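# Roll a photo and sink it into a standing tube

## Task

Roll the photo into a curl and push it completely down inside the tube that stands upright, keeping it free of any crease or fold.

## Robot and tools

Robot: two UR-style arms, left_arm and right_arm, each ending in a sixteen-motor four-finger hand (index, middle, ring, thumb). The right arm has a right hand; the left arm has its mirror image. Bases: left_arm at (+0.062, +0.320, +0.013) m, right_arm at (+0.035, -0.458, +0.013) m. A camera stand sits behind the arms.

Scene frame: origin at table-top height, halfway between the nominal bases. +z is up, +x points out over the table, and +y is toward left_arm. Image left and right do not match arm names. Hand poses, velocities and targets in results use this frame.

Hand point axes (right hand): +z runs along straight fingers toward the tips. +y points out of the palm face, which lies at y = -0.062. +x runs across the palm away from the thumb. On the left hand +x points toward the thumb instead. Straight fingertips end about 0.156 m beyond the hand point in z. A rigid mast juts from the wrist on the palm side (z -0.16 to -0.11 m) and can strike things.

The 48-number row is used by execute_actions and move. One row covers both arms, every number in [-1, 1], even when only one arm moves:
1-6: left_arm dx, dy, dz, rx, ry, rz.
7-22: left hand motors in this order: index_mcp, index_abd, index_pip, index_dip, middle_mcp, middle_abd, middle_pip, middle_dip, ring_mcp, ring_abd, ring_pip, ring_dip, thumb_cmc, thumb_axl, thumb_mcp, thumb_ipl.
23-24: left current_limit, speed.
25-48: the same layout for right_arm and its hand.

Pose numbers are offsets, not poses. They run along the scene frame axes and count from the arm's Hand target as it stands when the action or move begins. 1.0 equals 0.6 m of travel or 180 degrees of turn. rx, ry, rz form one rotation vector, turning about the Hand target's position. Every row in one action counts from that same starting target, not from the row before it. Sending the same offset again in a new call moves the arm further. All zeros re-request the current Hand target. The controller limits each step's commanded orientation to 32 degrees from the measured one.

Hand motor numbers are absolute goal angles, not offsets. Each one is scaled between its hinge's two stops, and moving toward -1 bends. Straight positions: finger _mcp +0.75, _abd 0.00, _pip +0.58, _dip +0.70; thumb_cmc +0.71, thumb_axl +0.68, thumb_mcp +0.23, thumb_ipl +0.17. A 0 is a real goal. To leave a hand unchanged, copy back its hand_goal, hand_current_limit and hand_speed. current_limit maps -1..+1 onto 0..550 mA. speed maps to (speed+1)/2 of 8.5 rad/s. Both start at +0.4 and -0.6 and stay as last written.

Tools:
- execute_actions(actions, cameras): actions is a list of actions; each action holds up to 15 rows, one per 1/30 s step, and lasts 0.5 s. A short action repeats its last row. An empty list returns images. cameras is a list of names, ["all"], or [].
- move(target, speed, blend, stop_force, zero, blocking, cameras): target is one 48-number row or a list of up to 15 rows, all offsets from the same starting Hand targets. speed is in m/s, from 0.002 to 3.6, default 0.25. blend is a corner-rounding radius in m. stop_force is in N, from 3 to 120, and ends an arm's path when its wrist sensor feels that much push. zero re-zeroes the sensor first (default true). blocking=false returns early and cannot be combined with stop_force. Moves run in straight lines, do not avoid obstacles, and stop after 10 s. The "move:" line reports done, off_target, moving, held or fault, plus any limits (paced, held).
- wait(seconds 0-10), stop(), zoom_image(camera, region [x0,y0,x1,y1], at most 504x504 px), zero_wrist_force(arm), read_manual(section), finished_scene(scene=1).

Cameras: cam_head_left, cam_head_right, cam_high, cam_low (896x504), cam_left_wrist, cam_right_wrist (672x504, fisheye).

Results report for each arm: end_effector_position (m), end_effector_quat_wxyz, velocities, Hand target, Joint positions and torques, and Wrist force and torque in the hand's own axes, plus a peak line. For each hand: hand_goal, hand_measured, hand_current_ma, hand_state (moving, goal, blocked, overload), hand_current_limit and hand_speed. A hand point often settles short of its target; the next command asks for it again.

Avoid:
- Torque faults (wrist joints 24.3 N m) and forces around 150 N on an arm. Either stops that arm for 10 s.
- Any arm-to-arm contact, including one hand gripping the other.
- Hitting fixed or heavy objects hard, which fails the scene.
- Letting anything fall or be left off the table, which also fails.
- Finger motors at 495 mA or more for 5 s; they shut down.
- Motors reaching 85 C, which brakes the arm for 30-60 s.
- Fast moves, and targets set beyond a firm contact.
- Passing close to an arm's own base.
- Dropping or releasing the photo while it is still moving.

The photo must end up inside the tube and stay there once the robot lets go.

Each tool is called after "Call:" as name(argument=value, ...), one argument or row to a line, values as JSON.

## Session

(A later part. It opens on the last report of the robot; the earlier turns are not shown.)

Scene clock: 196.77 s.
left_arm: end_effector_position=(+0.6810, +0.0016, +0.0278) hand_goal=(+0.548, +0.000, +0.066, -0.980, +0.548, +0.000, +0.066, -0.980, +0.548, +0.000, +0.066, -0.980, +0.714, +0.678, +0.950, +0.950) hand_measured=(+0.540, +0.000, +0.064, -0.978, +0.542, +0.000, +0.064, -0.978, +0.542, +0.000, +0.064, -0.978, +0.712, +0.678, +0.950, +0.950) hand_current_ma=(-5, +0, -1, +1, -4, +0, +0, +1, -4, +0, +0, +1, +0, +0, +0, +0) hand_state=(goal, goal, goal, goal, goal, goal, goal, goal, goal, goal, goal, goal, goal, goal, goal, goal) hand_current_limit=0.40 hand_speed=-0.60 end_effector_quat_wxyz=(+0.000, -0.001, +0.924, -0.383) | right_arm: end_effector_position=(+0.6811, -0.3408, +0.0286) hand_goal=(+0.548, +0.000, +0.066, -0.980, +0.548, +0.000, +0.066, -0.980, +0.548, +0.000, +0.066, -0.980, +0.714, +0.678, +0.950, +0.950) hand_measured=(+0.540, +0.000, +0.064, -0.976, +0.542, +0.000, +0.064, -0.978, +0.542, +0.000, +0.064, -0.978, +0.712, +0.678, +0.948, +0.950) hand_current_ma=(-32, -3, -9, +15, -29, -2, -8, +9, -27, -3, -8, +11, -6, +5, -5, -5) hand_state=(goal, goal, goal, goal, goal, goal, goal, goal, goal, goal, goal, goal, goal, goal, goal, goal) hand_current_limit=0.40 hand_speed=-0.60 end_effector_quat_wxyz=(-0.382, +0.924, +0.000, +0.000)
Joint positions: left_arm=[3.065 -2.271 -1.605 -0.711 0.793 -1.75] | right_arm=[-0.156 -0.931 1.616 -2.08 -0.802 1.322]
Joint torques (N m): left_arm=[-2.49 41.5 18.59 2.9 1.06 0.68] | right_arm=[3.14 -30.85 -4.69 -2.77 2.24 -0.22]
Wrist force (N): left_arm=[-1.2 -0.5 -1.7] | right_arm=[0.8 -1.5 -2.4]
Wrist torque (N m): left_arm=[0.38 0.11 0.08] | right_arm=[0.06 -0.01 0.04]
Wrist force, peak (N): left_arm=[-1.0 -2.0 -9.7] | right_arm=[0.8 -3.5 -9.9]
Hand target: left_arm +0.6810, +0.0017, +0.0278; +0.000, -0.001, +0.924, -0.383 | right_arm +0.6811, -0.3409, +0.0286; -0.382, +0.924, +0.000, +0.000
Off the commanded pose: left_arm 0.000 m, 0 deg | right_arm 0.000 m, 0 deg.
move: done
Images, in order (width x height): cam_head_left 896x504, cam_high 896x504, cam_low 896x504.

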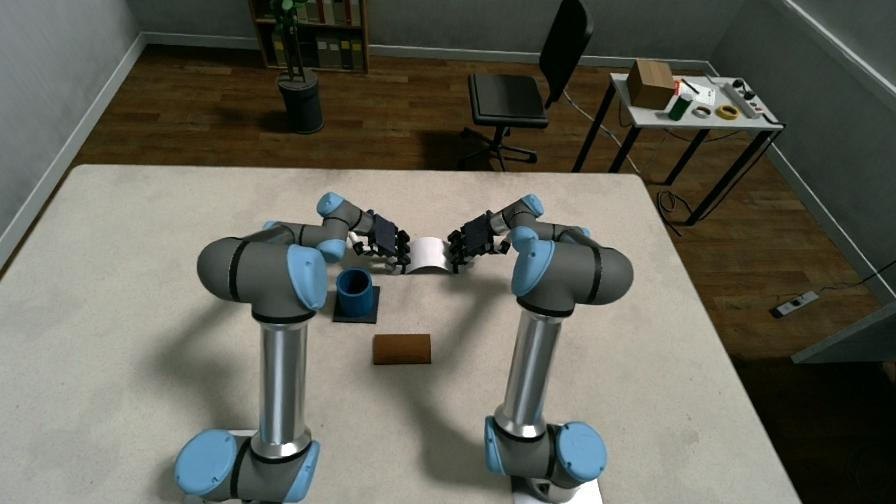

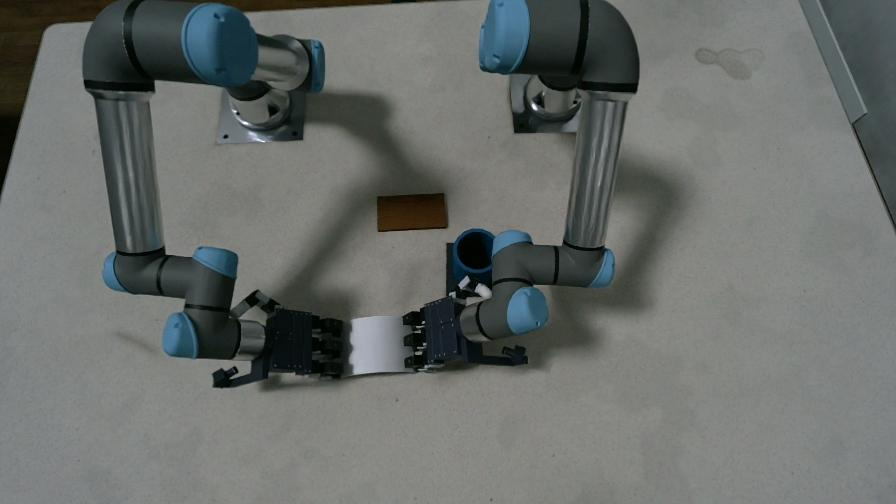

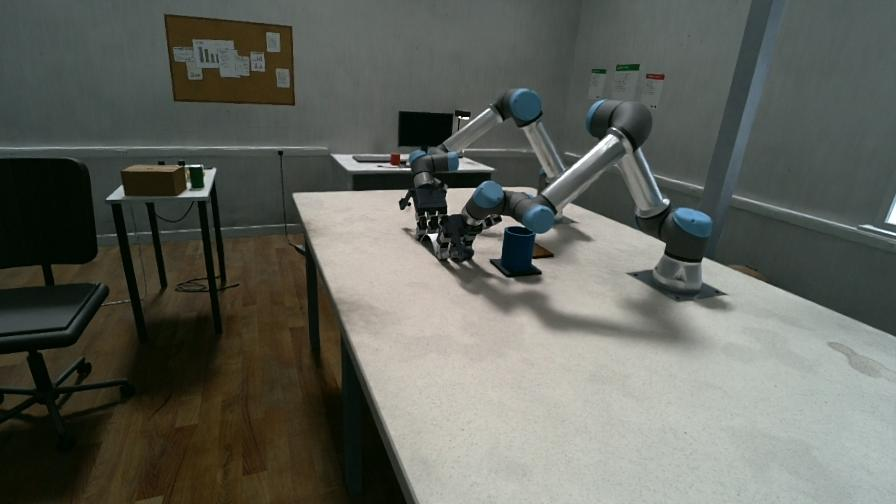

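Call:
move(
  target=[0, 0.003, 0.001, 0, 0, 0, 0.548, 0.0, 0.12, -0.98, 0.548, 0.0, 0.12, -0.98, 0.548, 0.0, 0.12, -0.98, 0.714, 0.678, 0.95, 0.95, 0.4, -0.9, 0, -0.003, 0.001, 0, 0, 0, 0.548, 0.0, 0.12, -0.98, 0.548, 0.0, 0.12, -0.98, 0.548, 0.0, 0.12, -0.98, 0.714, 0.678, 0.95, 0.95, 0.4, -0.9],
  speed=0.01,
)

Call:
move(
  target=[0, 0, 0.0167, 0, 0, 0, 0.548, 0.0, 0.12, -0.98, 0.548, 0.0, 0.12, -0.98, 0.548, 0.0, 0.12, -0.98, 0.714, 0.678, 0.95, 0.95, 0.4, -0.9, 0, 0, 0.0167, 0, 0, 0, 0.548, 0.0, 0.12, -0.98, 0.548, 0.0, 0.12, -0.98, 0.548, 0.0, 0.12, -0.98, 0.714, 0.678, 0.95, 0.95, 0.4, -0.9],
  speed=0.01,
  cameras=["cam_high", "cam_low"],
)

Call:
zoom_image(
  camera="cam_low",
  region=[400, 210, 490, 275],
)

Call:
zoom_image(
  camera="cam_high",
  region=[300, 300, 460, 400],
)

Scene clock: 197.73 s.
left_arm: end_effector_position=(+0.6810, +0.0035, +0.0284) hand_goal=(+0.548, +0.000, +0.120, -0.980, +0.548, +0.000, +0.120, -0.980, +0.548, +0.000, +0.120, -0.980, +0.714, +0.678, +0.950, +0.950) hand_measured=(+0.540, +0.000, +0.116, -0.978, +0.542, +0.000, +0.116, -0.978, +0.542, +0.000, +0.116, -0.978, +0.712, +0.678, +0.950, +0.950) hand_current_ma=(-5, +0, -2, +1, -4, +0, -1, +1, -4, +0, -1, +1, +0, +0, +0, +0) hand_state=(goal, goal, goal, goal, goal, goal, goal, goal, goal, goal, goal, goal, goal, goal, goal, goal) hand_current_limit=0.40 hand_speed=-0.90 end_effector_quat_wxyz=(+0.000, -0.001, +0.924, -0.383) | right_arm: end_effector_position=(+0.6810, -0.3428, +0.0292) hand_goal=(+0.548, +0.000, +0.120, -0.980, +0.548, +0.000, +0.120, -0.980, +0.548, +0.000, +0.120, -0.980, +0.714, +0.678, +0.950, +0.950) hand_measured=(+0.540, +0.000, +0.116, -0.976, +0.542, +0.000, +0.116, -0.978, +0.542, +0.000, +0.116, -0.978, +0.712, +0.678, +0.948, +0.950) hand_current_ma=(-32, -3, -15, +15, -30, -2, -17, +9, -27, -3, -17, +11, -6, +5, -5, -5) hand_state=(goal, goal, goal, goal, goal, goal, goal, goal, goal, goal, goal, goal, goal, goal, goal, goal) hand_current_limit=0.40 hand_speed=-0.90 end_effector_quat_wxyz=(-0.382, +0.924, +0.000, +0.000)
Joint positions: left_arm=[3.068 -2.269 -1.607 -0.714 0.793 -1.746] | right_arm=[-0.158 -0.933 1.616 -2.076 -0.802 1.318]
Joint torques (N m): left_arm=[6.66 52 11.95 1.03 -3.17 0.73] | right_arm=[-5.57 -52.71 -34 -0.44 -0.57 -0.99]
Wrist force (N): left_arm=[-1.2 0.4 0.1] | right_arm=[0.8 -0.6 -0.7]
Wrist torque (N m): left_arm=[0.17 0.13 -0.07] | right_arm=[-0.11 -0.06 0.17]
Wrist force, peak (N): left_arm=[-1.4 -1.0 -2.7] | right_arm=[0.9 -2.3 -2.9]
Hand target: left_arm +0.6810, +0.0035, +0.0284; +0.000, -0.001, +0.924, -0.383 | right_arm +0.6811, -0.3427, +0.0292; -0.382, +0.924, +0.000, +0.000
Off the commanded pose: left_arm 0.000 m, 0 deg | right_arm 0.000 m, 0 deg.
move: done

Scene clock: 198.97 s.
left_arm: end_effector_position=(+0.6810, +0.0035, +0.0385) hand_goal=(+0.548, +0.000, +0.120, -0.980, +0.548, +0.000, +0.120, -0.980, +0.548, +0.000, +0.120, -0.980, +0.714, +0.678, +0.950, +0.950) hand_measured=(+0.540, +0.000, +0.116, -0.978, +0.542, +0.000, +0.116, -0.978, +0.542, +0.000, +0.116, -0.978, +0.712, +0.678, +0.950, +0.950) hand_current_ma=(-5, +0, -1, +1, -4, +0, -1, +1, -4, +0, -1, +1, +0, +0, +0, +0) hand_state=(goal, goal, goal, goal, goal, goal, goal, goal, goal, goal, goal, goal, goal, goal, goal, goal) hand_current_limit=0.40 hand_speed=-0.90 end_effector_quat_wxyz=(+0.000, -0.001, +0.924, -0.383) | right_arm: end_effector_position=(+0.6811, -0.3427, +0.0393) hand_goal=(+0.548, +0.000, +0.120, -0.980, +0.548, +0.000, +0.120, -0.980, +0.548, +0.000, +0.120, -0.980, +0.714, +0.678, +0.950, +0.950) hand_measured=(+0.540, +0.000, +0.116, -0.976, +0.542, +0.000, +0.116, -0.978, +0.542, +0.000, +0.116, -0.978, +0.712, +0.678, +0.948, +0.950) hand_current_ma=(-32, -3, -15, +15, -29, -2, -17, +9, -27, -3, -17, +11, -6, +5, -5, -5) hand_state=(goal, goal, goal, goal, goal, goal, goal, goal, goal, goal, goal, goal, goal, goal, goal, goal) hand_current_limit=0.40 hand_speed=-0.90 end_effector_quat_wxyz=(-0.382, +0.924, +0.000, +0.000)
Joint positions: left_arm=[3.068 -2.253 -1.602 -0.734 0.793 -1.746] | right_arm=[-0.158 -0.947 1.61 -2.055 -0.802 1.318]
Joint torques (N m): left_arm=[-7.13 45.65 22.37 2.3 -3.24 -0.51] | right_arm=[7.91 -45.18 -31.14 -1.24 0.44 1.26]
Wrist force (N): left_arm=[-1.2 0.4 0.0] | right_arm=[1.1 -0.7 -0.6]
Wrist torque (N m): left_arm=[0.17 0.13 -0.07] | right_arm=[-0.13 -0.10 0.19]
Wrist force, peak (N): left_arm=[-1.5 0.5 -0.5] | right_arm=[1.1 -0.7 -0.6]
Hand target: left_arm +0.6810, +0.0035, +0.0384; +0.000, -0.001, +0.924, -0.383 | right_arm +0.6811, -0.3427, +0.0392; -0.382, +0.924, +0.000, +0.000
Off the commanded pose: left_arm 0.000 m, 0 deg | right_arm 0.000 m, 0 deg.
move: done
Images, in order (width x height): cam_high 896x504, cam_low 896x504.

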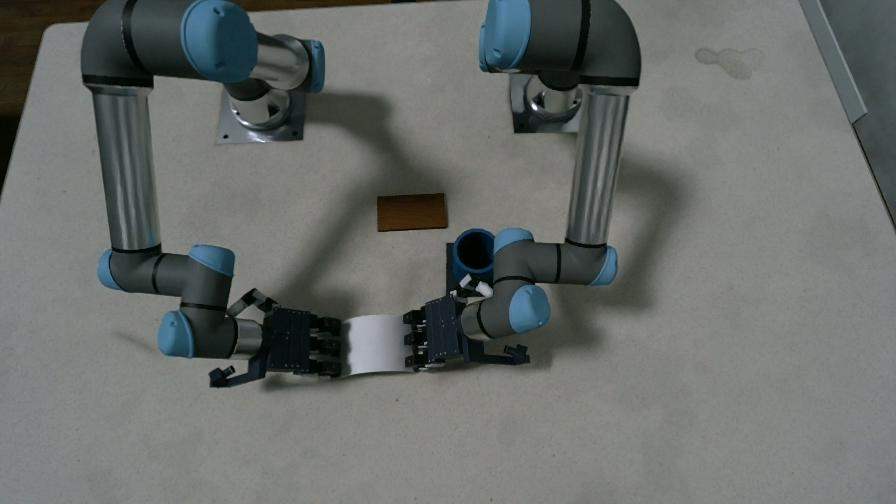

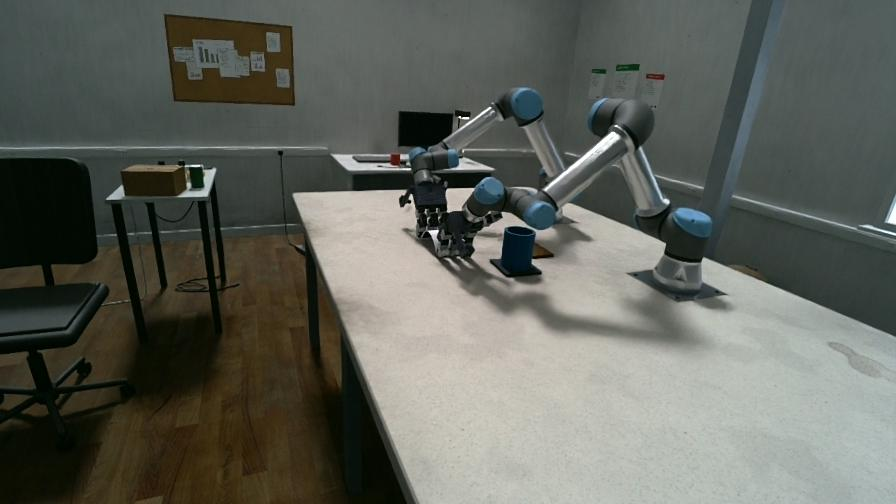

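Scaled by 5.600 from the camera's 896x504 image, which has a finer 1280x720 frame.

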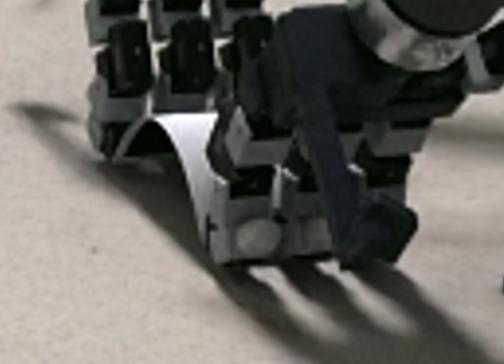

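Scaled by 3.150 from the camera's 896x504 image, which has a finer 1280x720 frame.

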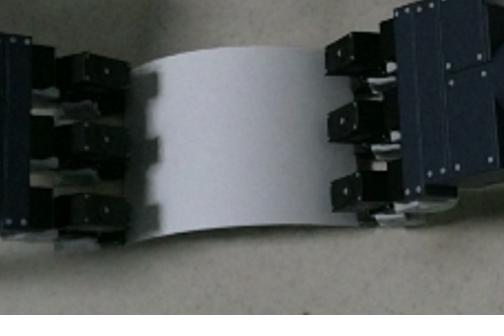

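Call:
move(
  target=[0, 0, 0.275, 0, 0, 0, 0.548, 0.0, 0.12, -0.98, 0.548, 0.0, 0.12, -0.98, 0.548, 0.0, 0.12, -0.98, 0.714, 0.678, 0.95, 0.95, 0.4, -0.9, 0, 0, 0.275, 0, 0, 0, 0.548, 0.0, 0.12, -0.98, 0.548, 0.0, 0.12, -0.98, 0.548, 0.0, 0.12, -0.98, 0.714, 0.678, 0.95, 0.95, 0.4, -0.9],
  speed=0.05,
  cameras=["cam_high", "cam_low"],
)

Call:
zoom_image(
  camera="cam_low",
  region=[400, 150, 500, 230],
)

Scene clock: 202.90 s.
left_arm: end_effector_position=(+0.6810, +0.0035, +0.2035) hand_goal=(+0.548, +0.000, +0.120, -0.980, +0.548, +0.000, +0.120, -0.980, +0.548, +0.000, +0.120, -0.980, +0.714, +0.678, +0.950, +0.950) hand_measured=(+0.540, +0.000, +0.116, -0.978, +0.542, +0.000, +0.116, -0.978, +0.542, +0.000, +0.116, -0.978, +0.712, +0.678, +0.950, +0.950) hand_current_ma=(-5, +0, -1, +1, -4, +0, -1, +1, -4, +0, -1, +1, +0, +0, +0, +0) hand_state=(goal, goal, goal, goal, goal, goal, goal, goal, goal, goal, goal, goal, goal, goal, goal, goal) hand_current_limit=0.40 hand_speed=-0.90 end_effector_quat_wxyz=(+0.000, -0.001, +0.924, -0.383) | right_arm: end_effector_position=(+0.6811, -0.3427, +0.2045) hand_goal=(+0.548, +0.000, +0.120, -0.980, +0.548, +0.000, +0.120, -0.980, +0.548, +0.000, +0.120, -0.980, +0.714, +0.678, +0.950, +0.950) hand_measured=(+0.540, +0.000, +0.116, -0.976, +0.542, +0.000, +0.116, -0.978, +0.542, +0.000, +0.116, -0.978, +0.712, +0.678, +0.948, +0.950) hand_current_ma=(-32, -3, -15, +15, -29, -2, -17, +9, -27, -3, -16, +11, -6, +5, -5, -5) hand_state=(goal, goal, goal, goal, goal, goal, goal, goal, goal, goal, goal, goal, goal, goal, goal, goal) hand_current_limit=0.40 hand_speed=-0.90 end_effector_quat_wxyz=(-0.382, +0.924, +0.000, +0.000)
Joint positions: left_arm=[3.068 -2.054 -1.448 -1.087 0.793 -1.746] | right_arm=[-0.158 -1.127 1.425 -1.69 -0.802 1.318]
Joint torques (N m): left_arm=[-6.35 32.87 13.12 4.07 -2.31 0.92] | right_arm=[1.57 -27.01 -9.08 -4.32 2.34 -1.24]
Wrist force (N): left_arm=[-1.3 0.6 0.0] | right_arm=[0.6 -0.3 -0.5]
Wrist torque (N m): left_arm=[0.22 0.14 -0.09] | right_arm=[-0.08 -0.03 0.16]
Wrist force, peak (N): left_arm=[-1.5 0.6 0.5] | right_arm=[0.7 -1.2 -1.0]
Hand target: left_arm +0.6810, +0.0035, +0.2034; +0.000, -0.001, +0.924, -0.383 | right_arm +0.6811, -0.3427, +0.2042; -0.382, +0.924, +0.000, +0.000
Off the commanded pose: left_arm 0.000 m, 0 deg | right_arm 0.000 m, 0 deg.
move: done
Images, in order (width x height): cam_high 896x504, cam_low 896x504.

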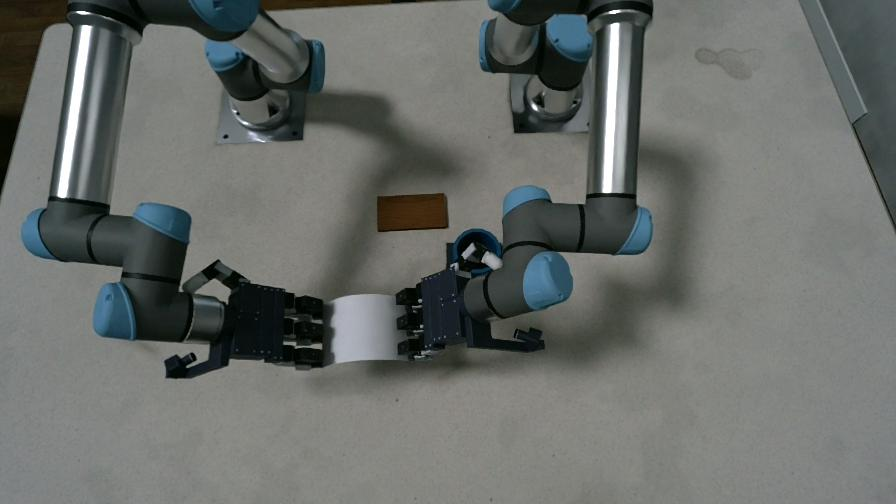

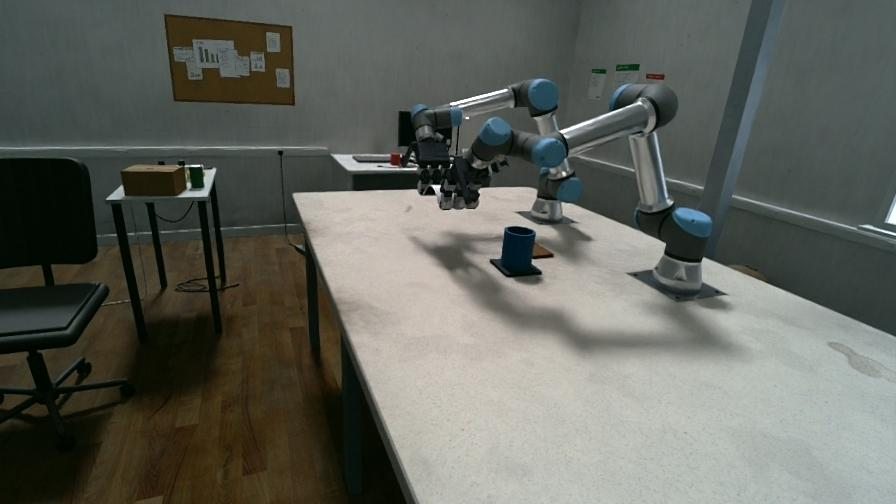

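Scaled by 5.040 from the camera's 896x504 image, which has a finer 1280x720 frame.

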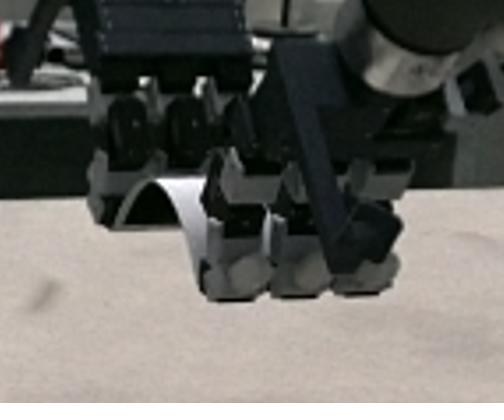

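Call:
move(
  target=[-0.5367, 0.1533, 0, 0, 0, 0, 0.548, 0.0, 0.12, -0.98, 0.548, 0.0, 0.12, -0.98, 0.548, 0.0, 0.12, -0.98, 0.714, 0.678, 0.95, 0.95, 0.4, -0.9, -0.5367, 0.1533, 0, 0, 0, 0, 0.548, 0.0, 0.12, -0.98, 0.548, 0.0, 0.12, -0.98, 0.548, 0.0, 0.12, -0.98, 0.714, 0.678, 0.95, 0.95, 0.4, -0.9],
  speed=0.08,
  cameras=["cam_high", "cam_low"],
)

Call:
zoom_image(
  camera="cam_high",
  region=[310, 120, 510, 260],
)

Scene clock: 207.70 s.
left_arm: end_effector_position=(+0.3591, +0.0955, +0.2034) hand_goal=(+0.548, +0.000, +0.120, -0.980, +0.548, +0.000, +0.120, -0.980, +0.548, +0.000, +0.120, -0.980, +0.714, +0.678, +0.950, +0.950) hand_measured=(+0.540, +0.000, +0.116, -0.978, +0.542, +0.000, +0.116, -0.978, +0.542, +0.000, +0.116, -0.978, +0.712, +0.678, +0.950, +0.950) hand_current_ma=(-5, +0, -1, +1, -4, +0, -1, +1, -4, +0, -1, +1, +0, +0, +0, +0) hand_state=(goal, goal, goal, goal, goal, goal, goal, goal, goal, goal, goal, goal, goal, goal, goal, goal) hand_current_limit=0.40 hand_speed=-0.90 end_effector_quat_wxyz=(+0.000, -0.001, +0.924, -0.383) | right_arm: end_effector_position=(+0.3589, -0.2507, +0.2042) hand_goal=(+0.548, +0.000, +0.120, -0.980, +0.548, +0.000, +0.120, -0.980, +0.548, +0.000, +0.120, -0.980, +0.714, +0.678, +0.950, +0.950) hand_measured=(+0.540, +0.000, +0.116, -0.976, +0.542, +0.000, +0.116, -0.978, +0.542, +0.000, +0.116, -0.978, +0.712, +0.678, +0.948, +0.950) hand_current_ma=(-32, -3, -14, +15, -29, -2, -16, +9, -27, -3, -16, +11, -6, +5, -5, -5) hand_state=(goal, goal, goal, goal, goal, goal, goal, goal, goal, goal, goal, goal, goal, goal, goal, goal) hand_current_limit=0.40 hand_speed=-0.90 end_effector_quat_wxyz=(-0.382, +0.924, +0.000, -0.001)
Joint positions: left_arm=[3.227 -1.213 -2.306 -1.229 0.786 -1.522] | right_arm=[-0.059 -1.872 2.256 -1.872 -0.789 1.455]
Joint torques (N m): left_arm=[-13.42 11.59 23.8 2.92 -2.77 -0.95] | right_arm=[-9 -1.75 -36.85 -1.73 1.58 -1.76]
Wrist force (N): left_arm=[-1.0 0.7 -0.1] | right_arm=[1.0 -0.9 -0.4]
Wrist torque (N m): left_arm=[0.23 0.08 0.05] | right_arm=[-0.18 -0.08 0.14]
Wrist force, peak (N): left_arm=[-2.0 0.6 0.1] | right_arm=[1.6 -0.6 -0.6]
Hand target: left_arm +0.3590, +0.0954, +0.2034; +0.000, -0.001, +0.924, -0.383 | right_arm +0.3590, -0.2508, +0.2042; -0.382, +0.924, +0.000, +0.000
Off the commanded pose: left_arm 0.000 m, 0 deg | right_arm 0.000 m, 0 deg.
move: done
Images, in order (width x height): cam_high 896x504, cam_low 896x504.

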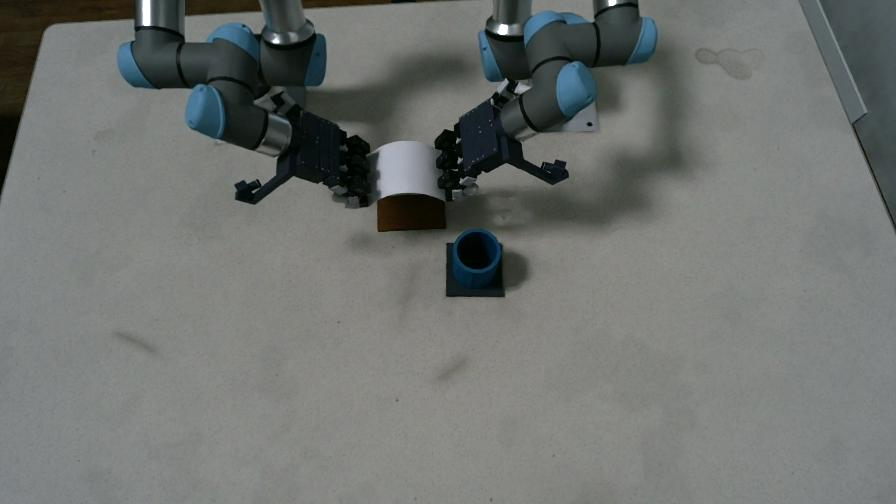

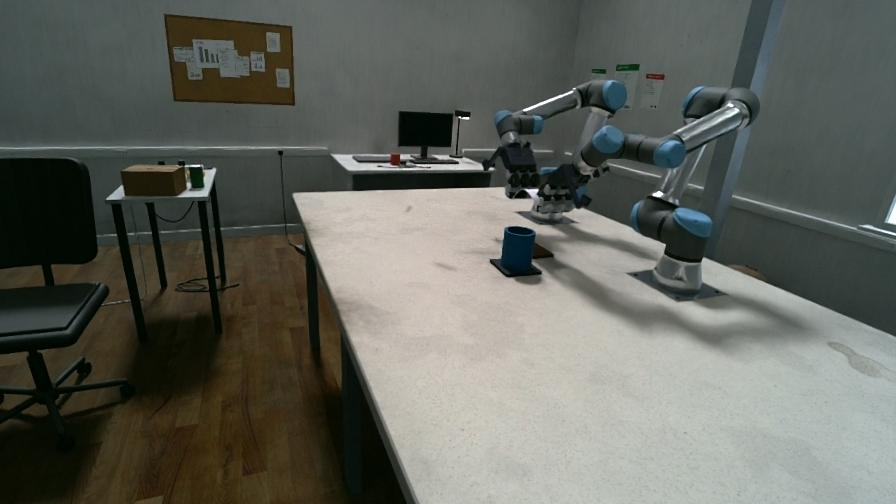

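Scaled by 2.520 from the camera's 896x504 image, which has a finer 1280x720 frame.

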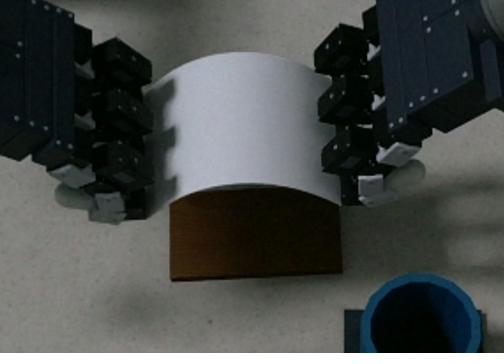

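Call:
move(
  target=[0, 0, -0.2395, 0, 0, 0, 0.548, 0.0, 0.12, -0.98, 0.548, 0.0, 0.12, -0.98, 0.548, 0.0, 0.12, -0.98, 0.714, 0.678, 0.95, 0.95, 0.4, -0.9, 0, 0, -0.2395, 0, 0, 0, 0.548, 0.0, 0.12, -0.98, 0.548, 0.0, 0.12, -0.98, 0.548, 0.0, 0.12, -0.98, 0.714, 0.678, 0.95, 0.95, 0.4, -0.9],
  speed=0.06,
  cameras=["cam_high", "cam_low", "cam_head_left"],
)

Call:
zoom_image(
  camera="cam_high",
  region=[310, 120, 510, 260],
)

Call:
zoom_image(
  camera="cam_head_left",
  region=[340, 280, 480, 400],
)

Scene clock: 212.10 s.
left_arm: end_effector_position=(+0.3590, +0.0955, +0.0597) hand_goal=(+0.548, +0.000, +0.120, -0.980, +0.548, +0.000, +0.120, -0.980, +0.548, +0.000, +0.120, -0.980, +0.714, +0.678, +0.950, +0.950) hand_measured=(+0.540, +0.000, +0.116, -0.978, +0.542, +0.000, +0.116, -0.978, +0.542, +0.000, +0.116, -0.978, +0.712, +0.678, +0.950, +0.950) hand_current_ma=(-5, +0, -1, +1, -4, +0, -1, +1, -4, +0, -1, +1, +0, +0, +0, +0) hand_state=(goal, goal, goal, goal, goal, goal, goal, goal, goal, goal, goal, goal, goal, goal, goal, goal) hand_current_limit=0.40 hand_speed=-0.90 end_effector_quat_wxyz=(+0.000, -0.001, +0.924, -0.383) | right_arm: end_effector_position=(+0.3590, -0.2508, +0.0605) hand_goal=(+0.548, +0.000, +0.120, -0.980, +0.548, +0.000, +0.120, -0.980, +0.548, +0.000, +0.120, -0.980, +0.714, +0.678, +0.950, +0.950) hand_measured=(+0.540, +0.000, +0.116, -0.976, +0.542, +0.000, +0.116, -0.978, +0.542, +0.000, +0.116, -0.978, +0.712, +0.678, +0.948, +0.950) hand_current_ma=(-32, -3, -14, +15, -29, -2, -16, +9, -27, -3, -16, +11, -6, +5, -5, -5) hand_state=(goal, goal, goal, goal, goal, goal, goal, goal, goal, goal, goal, goal, goal, goal, goal, goal) hand_current_limit=0.40 hand_speed=-0.90 end_effector_quat_wxyz=(-0.383, +0.924, +0.000, -0.001)
Joint positions: left_arm=[3.227 -1.527 -2.545 -0.676 0.786 -1.522] | right_arm=[-0.059 -1.578 2.488 -2.398 -0.789 1.455]
Joint torques (N m): left_arm=[-12.35 12.14 22.19 2.31 -0.4 -0.43] | right_arm=[12.48 -21.76 -29.46 -1.32 1.18 1.22]
Wrist force (N): left_arm=[-1.3 0.6 -0.1] | right_arm=[0.6 -0.8 -0.3]
Wrist torque (N m): left_arm=[0.19 0.14 0.01] | right_arm=[-0.16 -0.04 0.11]
Wrist force, peak (N): left_arm=[-1.3 1.3 0.5] | right_arm=[0.9 -1.2 -1.1]
Hand target: left_arm +0.3590, +0.0954, +0.0597; +0.000, -0.001, +0.924, -0.383 | right_arm +0.3590, -0.2508, +0.0605; -0.382, +0.924, +0.000, +0.000
Off the commanded pose: left_arm 0.000 m, 0 deg | right_arm 0.000 m, 0 deg.
move: done
Images, in order (width x height): cam_head_left 896x504, cam_high 896x504, cam_low 896x504.

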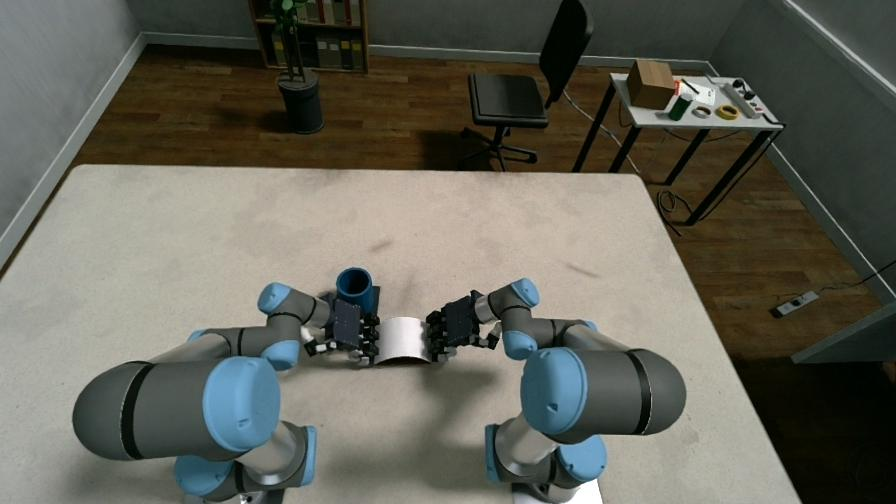

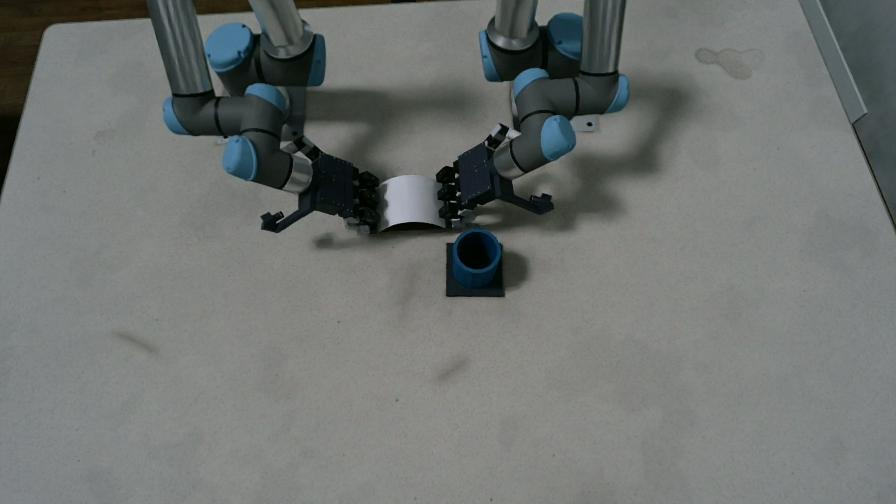

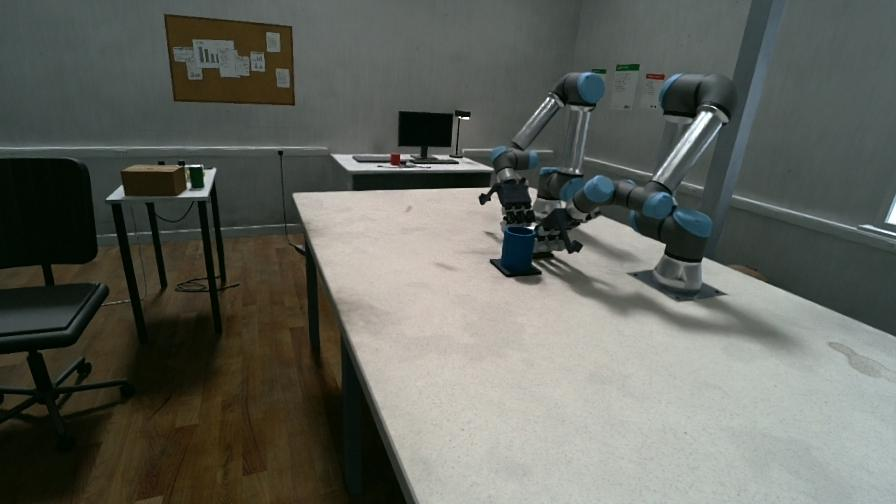

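Scaled by 2.520 from the camera's 896x504 image, which has a finer 1280x720 frame.

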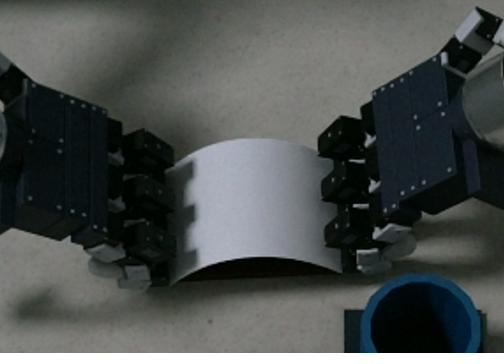

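Scaled by 3.600 from the camera's 896x504 image, which has a finer 1280x720 frame.

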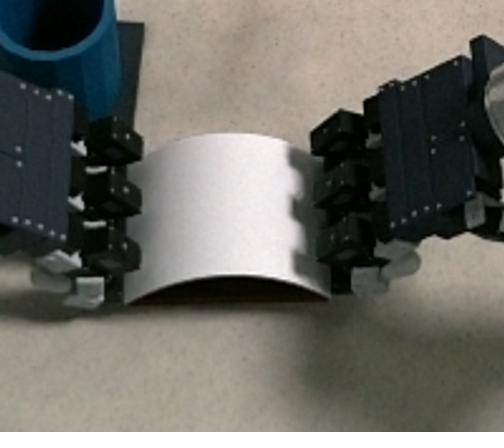

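Call:
move(
  target=[
    [0, 0.0133, 0, 0, 0, 0, 0.548, 0.0, 0.12, -0.98, 0.548, 0.0, 0.12, -0.98, 0.548, 0.0, 0.12, -0.98, 0.714, 0.678, 0.95, 0.95, 0.4, -0.9, 0, -0.0133, 0, 0, 0, 0, 0.548, 0.0, 0.12, -0.98, 0.548, 0.0, 0.12, -0.98, 0.548, 0.0, 0.12, -0.98, 0.714, 0.678, 0.95, 0.95, 0.4, -0.9],
    [0, 0.0133, -0.0345, 0, 0, 0, 0.548, 0.0, 0.12, -0.98, 0.548, 0.0, 0.12, -0.98, 0.548, 0.0, 0.12, -0.98, 0.714, 0.678, 0.95, 0.95, 0.4, -0.9, 0, -0.0133, -0.0345, 0, 0, 0, 0.548, 0.0, 0.12, -0.98, 0.548, 0.0, 0.12, -0.98, 0.548, 0.0, 0.12, -0.98, 0.714, 0.678, 0.95, 0.95, 0.4, -0.9],
  ],
  speed=0.02,
  cameras=["cam_high", "cam_head_left"],
)

Call:
zoom_image(
  camera="cam_high",
  region=[310, 120, 510, 260],
)

Call:
zoom_image(
  camera="cam_head_left",
  region=[340, 280, 480, 400],
)

Scene clock: 214.17 s.
left_arm: end_effector_position=(+0.3589, +0.1034, +0.0389) hand_goal=(+0.548, +0.000, +0.120, -0.980, +0.548, +0.000, +0.120, -0.980, +0.548, +0.000, +0.120, -0.980, +0.714, +0.678, +0.950, +0.950) hand_measured=(+0.540, +0.000, +0.116, -0.978, +0.542, +0.000, +0.116, -0.978, +0.542, +0.000, +0.116, -0.978, +0.712, +0.678, +0.950, +0.950) hand_current_ma=(-5, +0, -1, +1, -4, +0, -1, +1, -4, +0, -1, +1, +0, +0, +0, +0) hand_state=(goal, goal, goal, goal, goal, goal, goal, goal, goal, goal, goal, goal, goal, goal, goal, goal) hand_current_limit=0.40 hand_speed=-0.90 end_effector_quat_wxyz=(+0.000, -0.001, +0.924, -0.383) end_effector_velocity=(-0.001, +0.000, +0.000) end_effector_angular_velocity=(+0.000, +0.003, +0.001) | right_arm: end_effector_position=(+0.3589, -0.2587, +0.0397) hand_goal=(+0.548, +0.000, +0.120, -0.980, +0.548, +0.000, +0.120, -0.980, +0.548, +0.000, +0.120, -0.980, +0.714, +0.678, +0.950, +0.950) hand_measured=(+0.540, +0.000, +0.116, -0.976, +0.542, +0.000, +0.116, -0.978, +0.542, +0.000, +0.116, -0.978, +0.712, +0.678, +0.948, +0.950) hand_current_ma=(-32, -3, -14, +15, -30, -2, -16, +9, -27, -3, -16, +11, -6, +5, -5, -5) hand_state=(goal, goal, goal, goal, goal, goal, goal, goal, goal, goal, goal, goal, goal, goal, goal, goal) hand_current_limit=0.40 hand_speed=-0.90 end_effector_quat_wxyz=(-0.382, +0.924, +0.000, -0.001) end_effector_velocity=(-0.001, +0.000, +0.000) end_effector_angular_velocity=(-0.001, +0.003, +0.001)
Joint positions: left_arm=[3.252 -1.585 -2.572 -0.617 0.787 -1.486] | right_arm=[-0.083 -1.524 2.513 -2.453 -0.791 1.422]
Joint velocities: left_arm=[0.001 0.003 0 -0.006 0 0] | right_arm=[0.001 -0.003 0 0.006 -0.001 0]
Joint torques (N m): left_arm=[-13.36 20.77 18.84 0.11 -2.27 -1.21] | right_arm=[11.29 -27.52 -15.22 0.23 2.6 1.6]
Wrist force (N): left_arm=[-1.3 0.9 0.4] | right_arm=[0.7 -0.6 -0.4]
Wrist torque (N m): left_arm=[0.20 0.17 -0.02] | right_arm=[-0.13 -0.03 0.12]
Wrist force, peak (N): left_arm=[-1.4 1.0 0.1] | right_arm=[1.1 -0.7 -0.6]
Hand target: left_arm +0.3590, +0.1034, +0.0390; +0.000, -0.001, +0.924, -0.383 | right_arm +0.3590, -0.2587, +0.0398; -0.382, +0.924, +0.000, +0.000
Off the commanded pose: left_arm 0.000 m, 0 deg | right_arm 0.000 m, 0 deg.
move: done
Images, in order (width x height): cam_head_left 896x504, cam_high 896x504.

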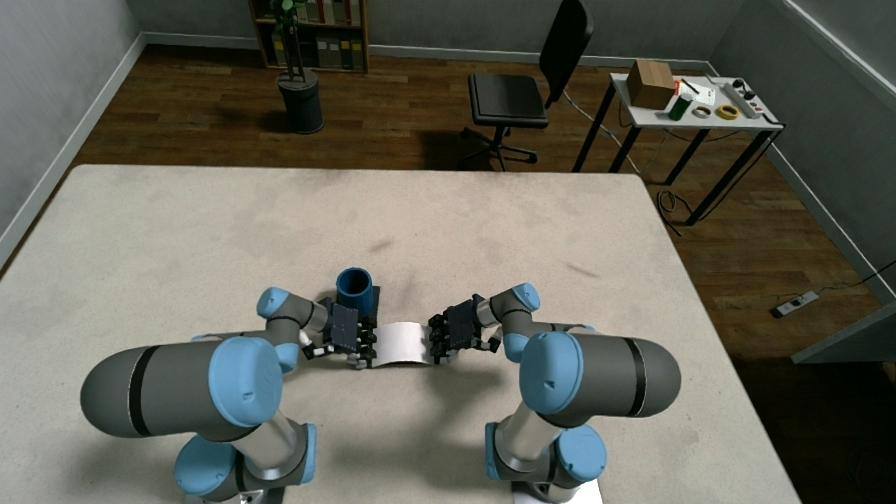

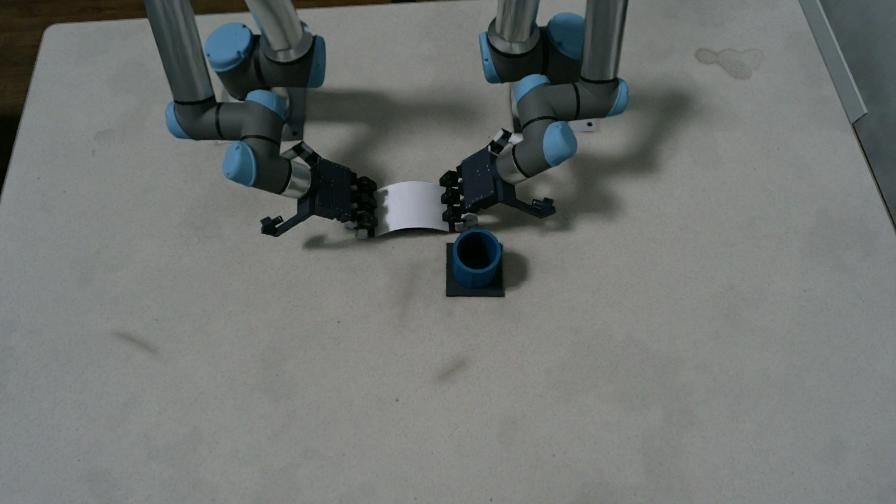

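Scaled by 2.520 from the camera's 896x504 image, which has a finer 1280x720 frame.

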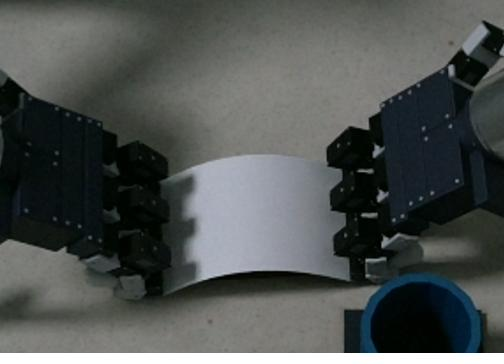

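Scaled by 3.600 from the camera's 896x504 image, which has a finer 1280x720 frame.

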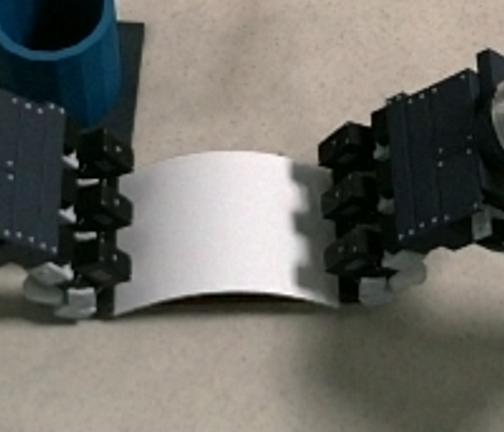

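Call:
move(
  target=[0, 0.06, 0.0, 0, 0, 0, 0.548, 0.0, 0.12, -0.98, 0.548, 0.0, 0.12, -0.98, 0.548, 0.0, 0.12, -0.98, 0.714, 0.678, 0.95, 0.95, 0.4, -0.9, 0, -0.06, 0.0, 0, 0, 0, 0.548, 0.0, 0.12, -0.98, 0.548, 0.0, 0.12, -0.98, 0.548, 0.0, 0.12, -0.98, 0.714, 0.678, 0.95, 0.95, 0.4, -0.9],
  speed=0.015,
)

Call:
move(
  target=[0, 0.06, 0.3, 0, 0, 0, 0.548, 0.0, 0.12, -0.98, 0.548, 0.0, 0.12, -0.98, 0.548, 0.0, 0.12, -0.98, 0.714, 0.678, 0.95, 0.95, 0.4, -0.9, 0, -0.06, 0.3, 0, 0, 0, 0.548, 0.0, 0.12, -0.98, 0.548, 0.0, 0.12, -0.98, 0.548, 0.0, 0.12, -0.98, 0.714, 0.678, 0.95, 0.95, 0.4, -0.9],
  speed=0.12,
  cameras=["cam_high", "cam_head_left", "cam_low"],
)

Call:
zoom_image(
  camera="cam_high",
  region=[310, 120, 510, 310],
)

Call:
zoom_image(
  camera="cam_low",
  region=[470, 200, 590, 290],
)

Scene clock: 217.07 s.
left_arm: end_effector_position=(+0.3590, +0.1395, +0.0390) hand_goal=(+0.548, +0.000, +0.120, -0.980, +0.548, +0.000, +0.120, -0.980, +0.548, +0.000, +0.120, -0.980, +0.714, +0.678, +0.950, +0.950) hand_measured=(+0.540, +0.000, +0.118, -0.978, +0.542, +0.000, +0.118, -0.978, +0.542, +0.000, +0.118, -0.978, +0.712, +0.678, +0.950, +0.950) hand_current_ma=(-5, +0, -1, +1, -4, +0, -1, +1, -4, +0, -1, +1, +0, +0, +0, +0) hand_state=(goal, goal, goal, goal, goal, goal, goal, goal, goal, goal, goal, goal, goal, goal, goal, goal) hand_current_limit=0.40 hand_speed=-0.90 end_effector_quat_wxyz=(+0.000, -0.001, +0.924, -0.383) end_effector_velocity=(+0.000, +0.000, +0.000) end_effector_angular_velocity=(+0.000, +0.000, +0.002) | right_arm: end_effector_position=(+0.3590, -0.2948, +0.0398) hand_goal=(+0.548, +0.000, +0.120, -0.980, +0.548, +0.000, +0.120, -0.980, +0.548, +0.000, +0.120, -0.980, +0.714, +0.678, +0.950, +0.950) hand_measured=(+0.540, +0.000, +0.116, -0.976, +0.542, +0.000, +0.116, -0.978, +0.542, +0.000, +0.118, -0.978, +0.712, +0.678, +0.948, +0.950) hand_current_ma=(-32, -3, -13, +15, -29, -2, -12, +9, -27, -3, -12, +11, -6, +5, -5, -5) hand_state=(goal, goal, goal, goal, goal, goal, goal, goal, goal, goal, goal, goal, goal, goal, goal, goal) hand_current_limit=0.40 hand_speed=-0.90 end_effector_quat_wxyz=(-0.382, +0.924, +0.000, +0.000)
Joint positions: left_arm=[3.369 -1.519 -2.583 -0.786 0.801 -1.323] | right_arm=[-0.191 -1.575 2.519 -2.306 -0.809 1.274]
Joint velocities: left_arm=[-0.001 -0.001 -0.001 0.005 -0.001 -0.004] | right_arm=[within noise]
Joint torques (N m): left_arm=[-12.2 5.62 10.15 3.55 -0.31 -1.55] | right_arm=[11.02 -10.67 -3.57 -4.52 0.91 1.73]
Wrist force (N): left_arm=[-1.5 0.5 0.1] | right_arm=[0.8 -0.6 -0.3]
Wrist torque (N m): left_arm=[0.19 0.17 -0.05] | right_arm=[-0.11 -0.06 0.14]
Wrist force, peak (N): left_arm=[-1.6 0.7 -0.2] | right_arm=[0.9 -1.0 -0.5]
Hand target: left_arm +0.3590, +0.1394, +0.0390; +0.000, -0.001, +0.924, -0.383 | right_arm +0.3590, -0.2947, +0.0398; -0.382, +0.924, +0.000, +0.000
Off the commanded pose: left_arm 0.000 m, 0 deg | right_arm 0.000 m, 0 deg.
move: done

Scene clock: 219.07 s.
left_arm: end_effector_position=(+0.3590, +0.1755, +0.2189) hand_goal=(+0.548, +0.000, +0.120, -0.980, +0.548, +0.000, +0.120, -0.980, +0.548, +0.000, +0.120, -0.980, +0.714, +0.678, +0.950, +0.950) hand_measured=(+0.540, +0.000, +0.118, -0.978, +0.542, +0.000, +0.118, -0.978, +0.542, +0.000, +0.118, -0.978, +0.712, +0.678, +0.950, +0.950) hand_current_ma=(-5, +0, -1, +1, -4, +0, -1, +1, -4, +0, -1, +1, +0, +0, +0, +0) hand_state=(goal, goal, goal, goal, goal, goal, goal, goal, goal, goal, goal, goal, goal, goal, goal, goal) hand_current_limit=0.40 hand_speed=-0.90 end_effector_quat_wxyz=(+0.000, -0.001, +0.924, -0.383) | right_arm: end_effector_position=(+0.3591, -0.3308, +0.2198) hand_goal=(+0.548, +0.000, +0.120, -0.980, +0.548, +0.000, +0.120, -0.980, +0.548, +0.000, +0.120, -0.980, +0.714, +0.678, +0.950, +0.950) hand_measured=(+0.540, +0.000, +0.116, -0.976, +0.542, +0.000, +0.118, -0.978, +0.542, +0.000, +0.118, -0.978, +0.712, +0.678, +0.948, +0.950) hand_current_ma=(-32, -3, -13, +15, -29, -2, -12, +9, -27, -3, -11, +11, -6, +5, -5, -5) hand_state=(goal, goal, goal, goal, goal, goal, goal, goal, goal, goal, goal, goal, goal, goal, goal, goal) hand_current_limit=0.40 hand_speed=-0.90 end_effector_quat_wxyz=(-0.382, +0.924, +0.000, +0.000)
Joint positions: left_arm=[3.487 -1.124 -2.249 -1.623 0.828 -1.166] | right_arm=[-0.298 -1.94 2.197 -1.523 -0.836 1.132]
Joint torques (N m): left_arm=[-11.32 -4.86 26.52 0.34 -2.8 -1.1] | right_arm=[9.88 6.93 -17.29 -0.78 2.68 1.67]
Wrist force (N): left_arm=[-1.0 0.4 0.2] | right_arm=[0.8 -0.8 -0.4]
Wrist torque (N m): left_arm=[0.19 0.12 0.04] | right_arm=[-0.12 -0.06 0.13]
Wrist force, peak (N): left_arm=[-1.3 0.8 1.6] | right_arm=[0.7 -1.6 -1.5]
Hand target: left_arm +0.3590, +0.1754, +0.2190; +0.000, -0.001, +0.924, -0.383 | right_arm +0.3590, -0.3307, +0.2198; -0.382, +0.924, +0.000, +0.000
Off the commanded pose: left_arm 0.000 m, 0 deg | right_arm 0.000 m, 0 deg.
move: done
Images, in order (width x height): cam_head_left 896x504, cam_high 896x504, cam_low 896x504.

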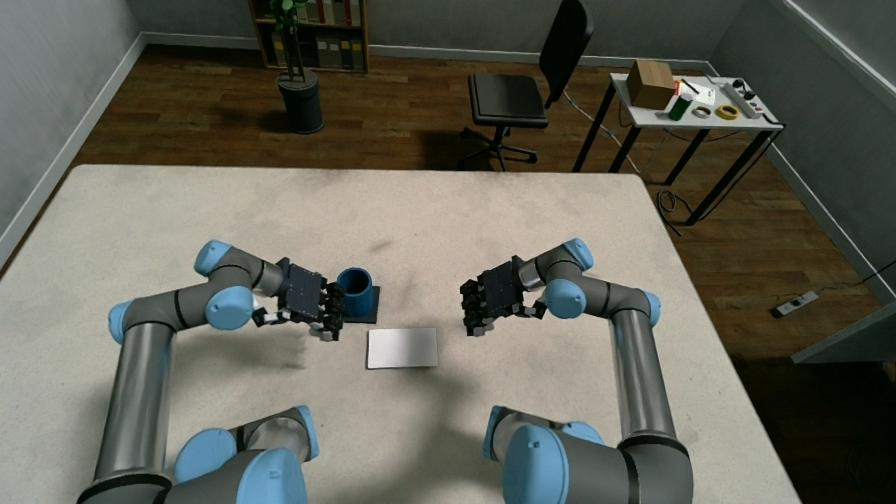

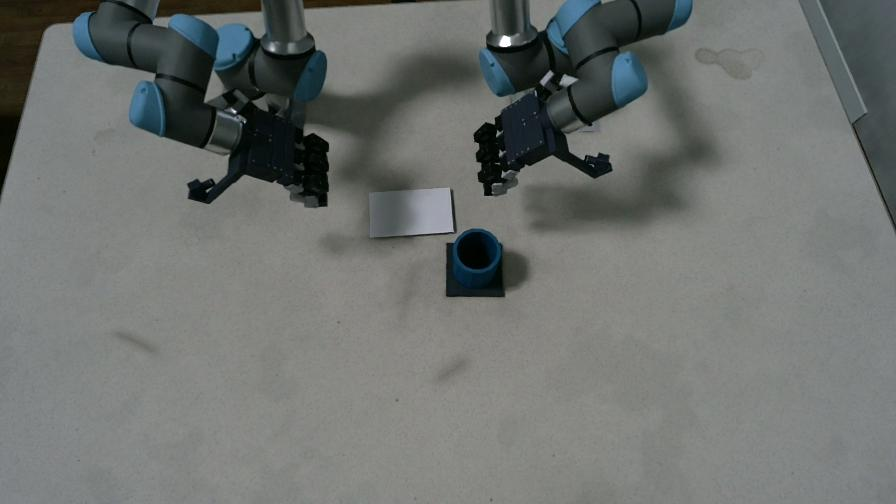

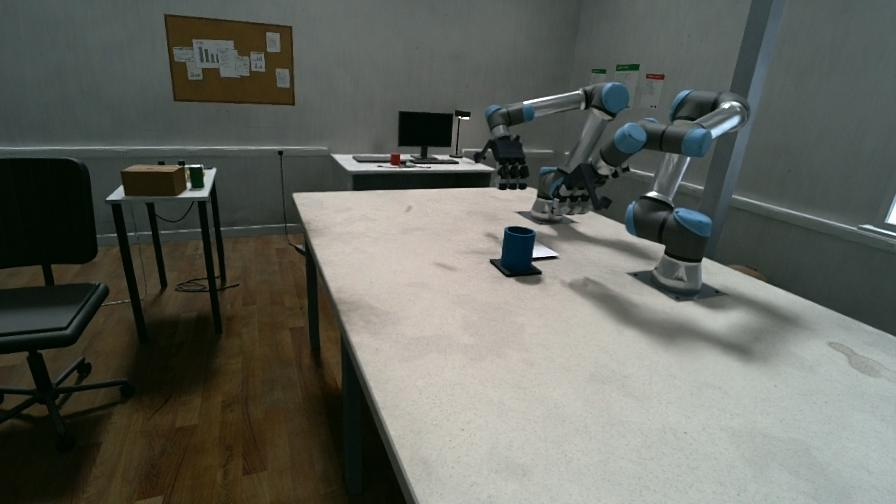

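Scaled by 2.520 from the camera's 896x504 image, which has a finer 1280x720 frame.

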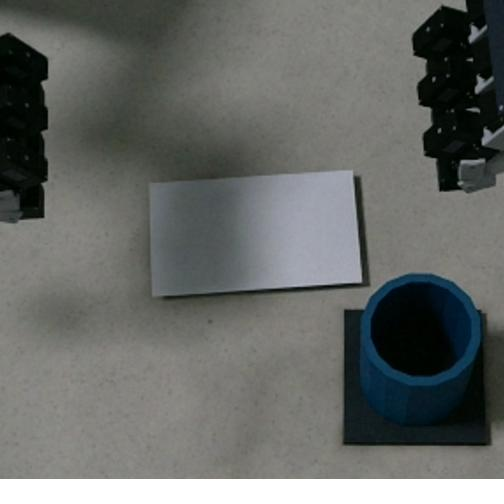

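Scaled by 4.200 from the camera's 896x504 image, which has a finer 1280x720 frame.

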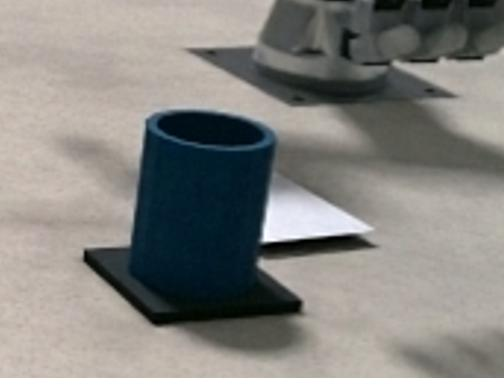

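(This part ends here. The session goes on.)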